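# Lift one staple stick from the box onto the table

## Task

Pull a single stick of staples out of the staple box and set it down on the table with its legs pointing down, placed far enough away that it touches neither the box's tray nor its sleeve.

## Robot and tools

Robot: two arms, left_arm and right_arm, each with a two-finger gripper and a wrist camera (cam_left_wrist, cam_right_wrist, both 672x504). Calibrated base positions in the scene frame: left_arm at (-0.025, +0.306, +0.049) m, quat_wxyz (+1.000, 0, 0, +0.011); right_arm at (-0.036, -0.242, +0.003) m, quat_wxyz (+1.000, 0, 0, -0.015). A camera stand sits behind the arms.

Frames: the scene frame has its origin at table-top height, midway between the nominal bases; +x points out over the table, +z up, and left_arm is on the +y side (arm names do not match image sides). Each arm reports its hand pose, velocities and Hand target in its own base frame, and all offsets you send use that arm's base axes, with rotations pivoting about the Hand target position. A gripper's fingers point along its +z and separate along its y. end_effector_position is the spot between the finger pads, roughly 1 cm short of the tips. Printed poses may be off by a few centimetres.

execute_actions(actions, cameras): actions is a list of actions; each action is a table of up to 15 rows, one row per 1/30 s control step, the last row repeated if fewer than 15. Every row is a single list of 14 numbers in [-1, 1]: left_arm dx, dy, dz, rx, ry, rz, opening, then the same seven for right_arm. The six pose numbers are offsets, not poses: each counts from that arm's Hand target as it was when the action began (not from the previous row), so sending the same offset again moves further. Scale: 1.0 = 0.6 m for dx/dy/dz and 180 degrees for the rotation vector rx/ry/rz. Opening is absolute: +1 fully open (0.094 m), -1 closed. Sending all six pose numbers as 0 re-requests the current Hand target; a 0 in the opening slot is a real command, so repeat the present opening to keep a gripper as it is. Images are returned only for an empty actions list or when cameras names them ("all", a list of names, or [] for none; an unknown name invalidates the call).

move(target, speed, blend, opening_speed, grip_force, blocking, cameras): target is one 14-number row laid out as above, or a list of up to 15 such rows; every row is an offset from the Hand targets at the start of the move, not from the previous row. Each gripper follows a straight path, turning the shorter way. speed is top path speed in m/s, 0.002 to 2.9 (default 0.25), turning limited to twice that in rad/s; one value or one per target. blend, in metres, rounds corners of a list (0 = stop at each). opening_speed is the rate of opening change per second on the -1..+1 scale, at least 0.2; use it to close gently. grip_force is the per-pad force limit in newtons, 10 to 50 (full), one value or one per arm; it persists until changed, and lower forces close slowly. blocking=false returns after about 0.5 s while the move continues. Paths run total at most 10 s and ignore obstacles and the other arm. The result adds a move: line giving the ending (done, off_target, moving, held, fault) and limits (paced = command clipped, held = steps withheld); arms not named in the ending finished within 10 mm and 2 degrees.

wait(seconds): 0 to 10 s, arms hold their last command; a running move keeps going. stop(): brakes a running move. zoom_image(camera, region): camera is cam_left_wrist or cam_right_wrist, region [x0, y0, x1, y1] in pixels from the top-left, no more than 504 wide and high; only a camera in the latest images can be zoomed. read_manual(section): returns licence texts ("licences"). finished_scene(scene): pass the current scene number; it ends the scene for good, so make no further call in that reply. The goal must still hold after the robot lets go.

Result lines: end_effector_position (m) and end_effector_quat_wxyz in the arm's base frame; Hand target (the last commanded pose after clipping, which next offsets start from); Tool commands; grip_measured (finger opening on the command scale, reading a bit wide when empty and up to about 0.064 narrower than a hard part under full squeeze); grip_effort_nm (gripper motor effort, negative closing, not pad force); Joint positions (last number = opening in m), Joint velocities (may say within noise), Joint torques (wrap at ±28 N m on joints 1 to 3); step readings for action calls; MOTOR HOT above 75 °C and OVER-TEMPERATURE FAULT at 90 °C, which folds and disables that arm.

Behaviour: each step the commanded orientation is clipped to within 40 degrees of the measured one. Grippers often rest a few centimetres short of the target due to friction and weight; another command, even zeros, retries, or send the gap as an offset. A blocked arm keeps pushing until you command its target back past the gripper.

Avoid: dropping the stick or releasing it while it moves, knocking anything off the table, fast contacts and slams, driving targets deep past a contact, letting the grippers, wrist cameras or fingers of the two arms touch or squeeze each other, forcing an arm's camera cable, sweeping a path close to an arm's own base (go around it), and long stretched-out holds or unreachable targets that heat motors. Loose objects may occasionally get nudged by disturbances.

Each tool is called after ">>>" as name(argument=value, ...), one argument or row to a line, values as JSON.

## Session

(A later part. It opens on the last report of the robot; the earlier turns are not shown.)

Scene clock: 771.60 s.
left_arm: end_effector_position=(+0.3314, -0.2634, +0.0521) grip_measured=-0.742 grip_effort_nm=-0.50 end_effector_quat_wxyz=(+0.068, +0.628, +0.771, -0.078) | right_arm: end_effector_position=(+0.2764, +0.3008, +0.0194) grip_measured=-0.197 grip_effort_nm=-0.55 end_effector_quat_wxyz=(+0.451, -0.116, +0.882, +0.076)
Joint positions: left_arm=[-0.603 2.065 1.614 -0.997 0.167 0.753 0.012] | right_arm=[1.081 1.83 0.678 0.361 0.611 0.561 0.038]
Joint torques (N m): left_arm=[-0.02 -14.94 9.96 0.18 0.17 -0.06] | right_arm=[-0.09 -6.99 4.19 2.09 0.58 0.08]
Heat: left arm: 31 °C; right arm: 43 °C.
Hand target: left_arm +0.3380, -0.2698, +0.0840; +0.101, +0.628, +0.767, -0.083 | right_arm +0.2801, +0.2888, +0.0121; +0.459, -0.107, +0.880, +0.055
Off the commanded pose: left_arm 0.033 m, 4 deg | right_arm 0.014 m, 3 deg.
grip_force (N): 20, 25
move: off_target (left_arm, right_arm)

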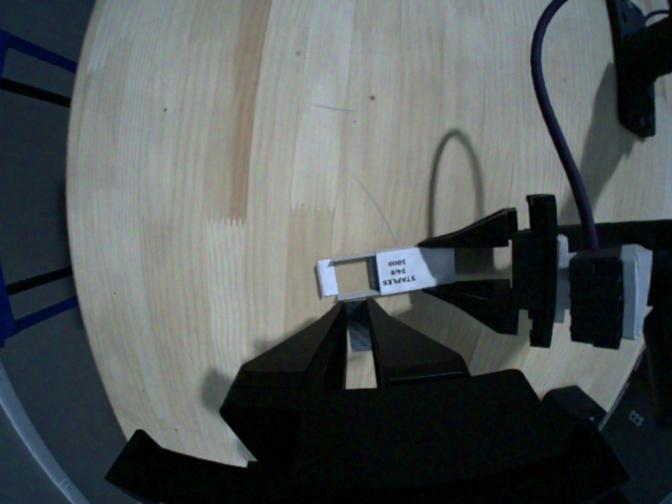

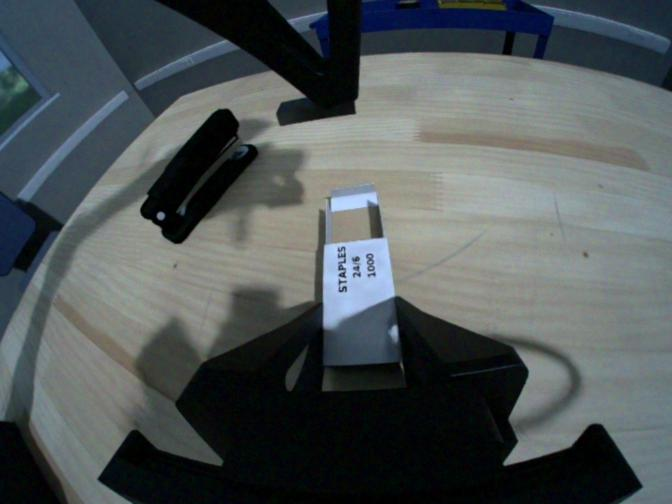

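>>> move(
  target=[
    [0.1548, 0.5113, 0.0333, 0, 0, 0.2417, -0.82, 0, 0, 0, 0, 0, 0, 0.2],
    [0.1548, 0.5113, -0.09, 0, 0, 0.2417, -0.82, 0, 0, 0.15, 0, 0, 0, 0.2],
  ],
  speed=[0.3, 0.15],
  grip_force=[20, 25],
  cameras=["all"],
)

>>> zoom_image(
  camera="cam_left_wrist",
  region=[260, 220, 460, 360],
)

Scene clock: 805.93 s.
left_arm: end_effector_position=(+0.4254, +0.0377, +0.0347) grip_measured=-0.742 grip_effort_nm=-0.50 end_effector_quat_wxyz=(+0.114, +0.297, +0.947, -0.037) | right_arm: end_effector_position=(+0.2718, +0.2922, +0.0838) grip_measured=+0.197 grip_effort_nm=0.17 end_effector_quat_wxyz=(+0.446, -0.122, +0.884, +0.068)
Joint positions: left_arm=[0.156 2.051 1.515 -0.86 0.167 0.748 0.012] | right_arm=[1.081 1.594 0.761 0.024 0.611 0.557 0.056]
Joint torques (N m): left_arm=[-0.29 -9.5 5.45 0.78 0.17 0] | right_arm=[-0.17 -9.51 11.23 1.1 0.56 0.03]
Heat: left arm: 33 °C; right arm: 42 °C.
Hand target: left_arm +0.4309, +0.0370, +0.0300; +0.125, +0.299, +0.945, -0.040 | right_arm +0.2801, +0.2888, +0.1021; +0.459, -0.107, +0.880, +0.055
Off the commanded pose: left_arm 0.007 m, 1 deg | right_arm 0.020 m, 3 deg.
grip_force (N): 20, 25
move: off_target (right_arm)

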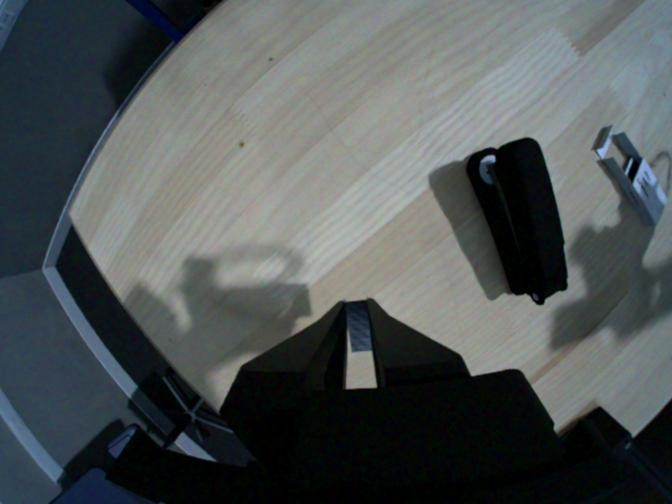

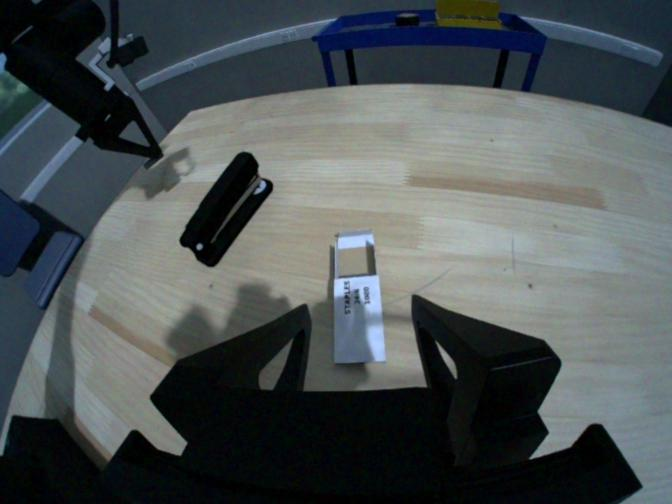

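Scaled by 2.520 from the camera's 672x504 image, which has a finer 960x720 frame.

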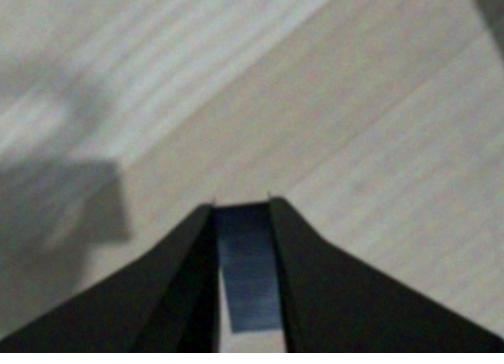

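>>> move(
  target=[
    [0, 0, -0.0833, 0, 0, 0, -0.82, 0, 0, 0, 0, 0, 0, 0.2],
    [0, 0, -0.13, 0, 0, 0, -0.82, 0, 0, 0, 0, 0, 0, 0.2],
    [0, 0, -0.13, 0, 0, 0, -0.25, 0, 0, 0, 0, 0, 0, 0.2],
  ],
  speed=[0.12, 0.03, 0.03],
  opening_speed=0.6,
  cameras=["cam_left_wrist"],
)

>>> move(
  target=[0, 0, 0.2, 0, 0, 0, -0.25, 0, 0, 0, 0, 0, 0, 0.2],
  speed=0.1,
  cameras=["cam_left_wrist", "cam_right_wrist"],
)

>>> zoom_image(
  camera="cam_left_wrist",
  region=[260, 220, 460, 380],
)

Scene clock: 840.07 s.
left_arm: end_effector_position=(+0.4284, +0.0372, -0.0395) grip_measured=-0.252 grip_effort_nm=0.06 end_effector_quat_wxyz=(+0.119, +0.298, +0.947, -0.035) | right_arm: end_effector_position=(+0.2718, +0.2922, +0.0838) grip_measured=+0.197 grip_effort_nm=0.17 end_effector_quat_wxyz=(+0.446, -0.122, +0.884, +0.068)
Joint positions: left_arm=[0.155 2.171 1.38 -0.596 0.168 0.748 0.035] | right_arm=[1.081 1.594 0.761 0.024 0.611 0.557 0.056]
Joint torques (N m): left_arm=[-0.28 -9.31 4.78 0.79 0.16 0.01] | right_arm=[-0.25 -9.46 11.28 1.15 0.6 0.06]
Heat: left arm: 30 °C; right arm: 37 °C.
Hand target: left_arm +0.4309, +0.0370, -0.0480; +0.125, +0.299, +0.945, -0.040 | right_arm +0.2801, +0.2888, +0.1021; +0.459, -0.107, +0.880, +0.055
Off the commanded pose: left_arm 0.009 m, 1 deg | right_arm 0.020 m, 3 deg.
grip_force (N): 20, 25
move: off_target (right_arm); target 3's new opening was sent with left_arm's hand 0.012 m and 1 deg from that target
Images, in order (width x height): cam_left_wrist 672x504.

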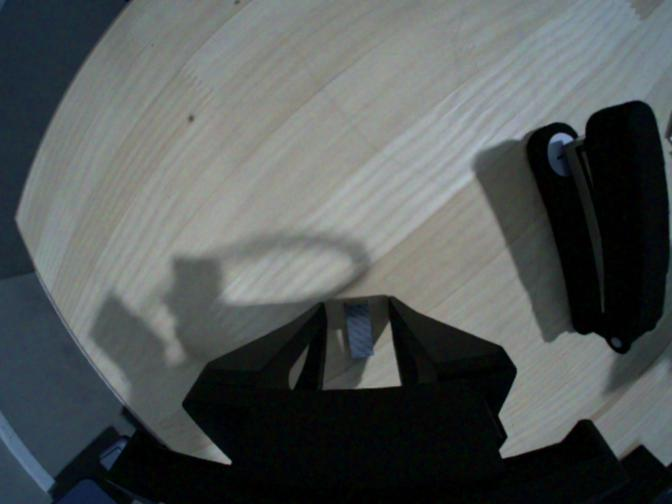

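Scene clock: 842.23 s.
left_arm: end_effector_position=(+0.4207, +0.0360, +0.0393) grip_measured=-0.252 grip_effort_nm=0.05 end_effector_quat_wxyz=(+0.091, +0.296, +0.950, -0.049) | right_arm: end_effector_position=(+0.2718, +0.2922, +0.0838) grip_measured=+0.197 grip_effort_nm=0.17 end_effector_quat_wxyz=(+0.446, -0.122, +0.884, +0.068)
Joint positions: left_arm=[0.155 2.074 1.576 -0.951 0.168 0.748 0.035] | right_arm=[1.081 1.594 0.761 0.024 0.611 0.557 0.056]
Joint torques (N m): left_arm=[-0.28 -15.1 9.89 0.18 0.17 0] | right_arm=[-0.16 -9.55 11.25 1.14 0.57 0.07]
Heat: left arm: 30 °C; right arm: 37 °C.
Hand target: left_arm +0.4309, +0.0370, +0.0720; +0.125, +0.299, +0.945, -0.040 | right_arm +0.2801, +0.2888, +0.1021; +0.459, -0.107, +0.880, +0.055
Off the commanded pose: left_arm 0.034 m, 4 deg | right_arm 0.020 m, 3 deg.
grip_force (N): 20, 25
move: off_target (left_arm, right_arm)

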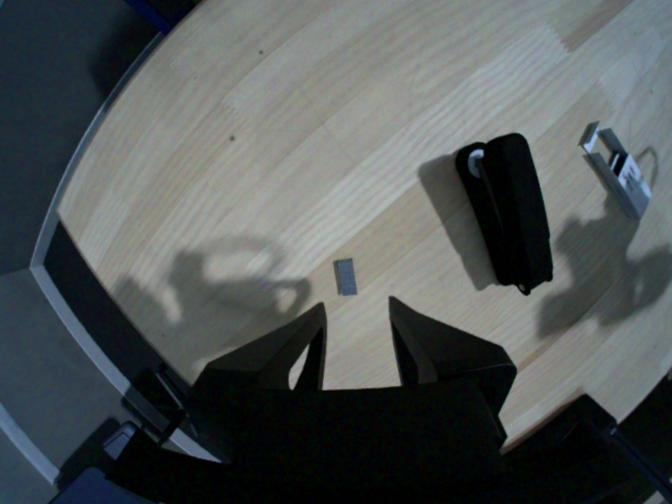

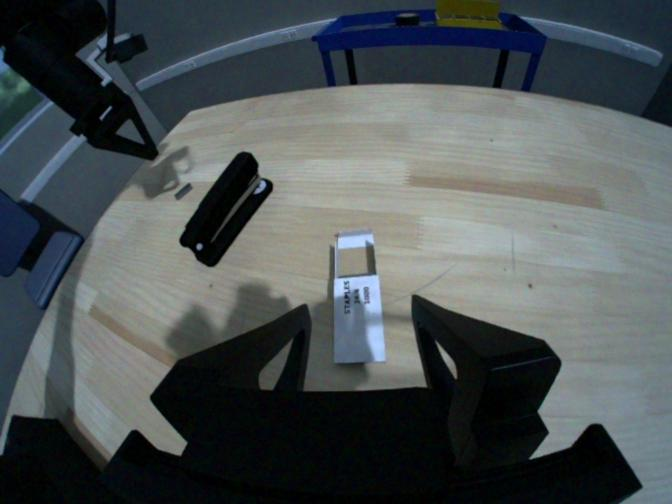

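Scaled by 2.520 from the camera's 672x504 image, which has a finer 960x720 frame.

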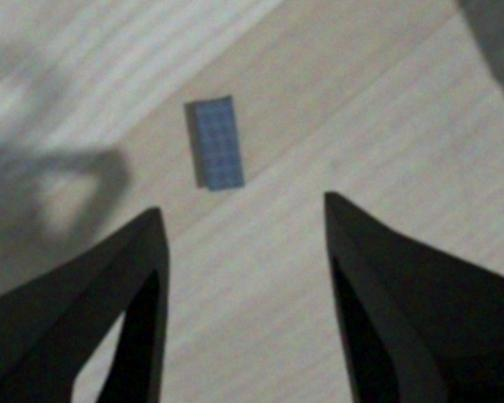

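>>> finished_scene(
  scene=2,
)

The scene is finished: the task was done.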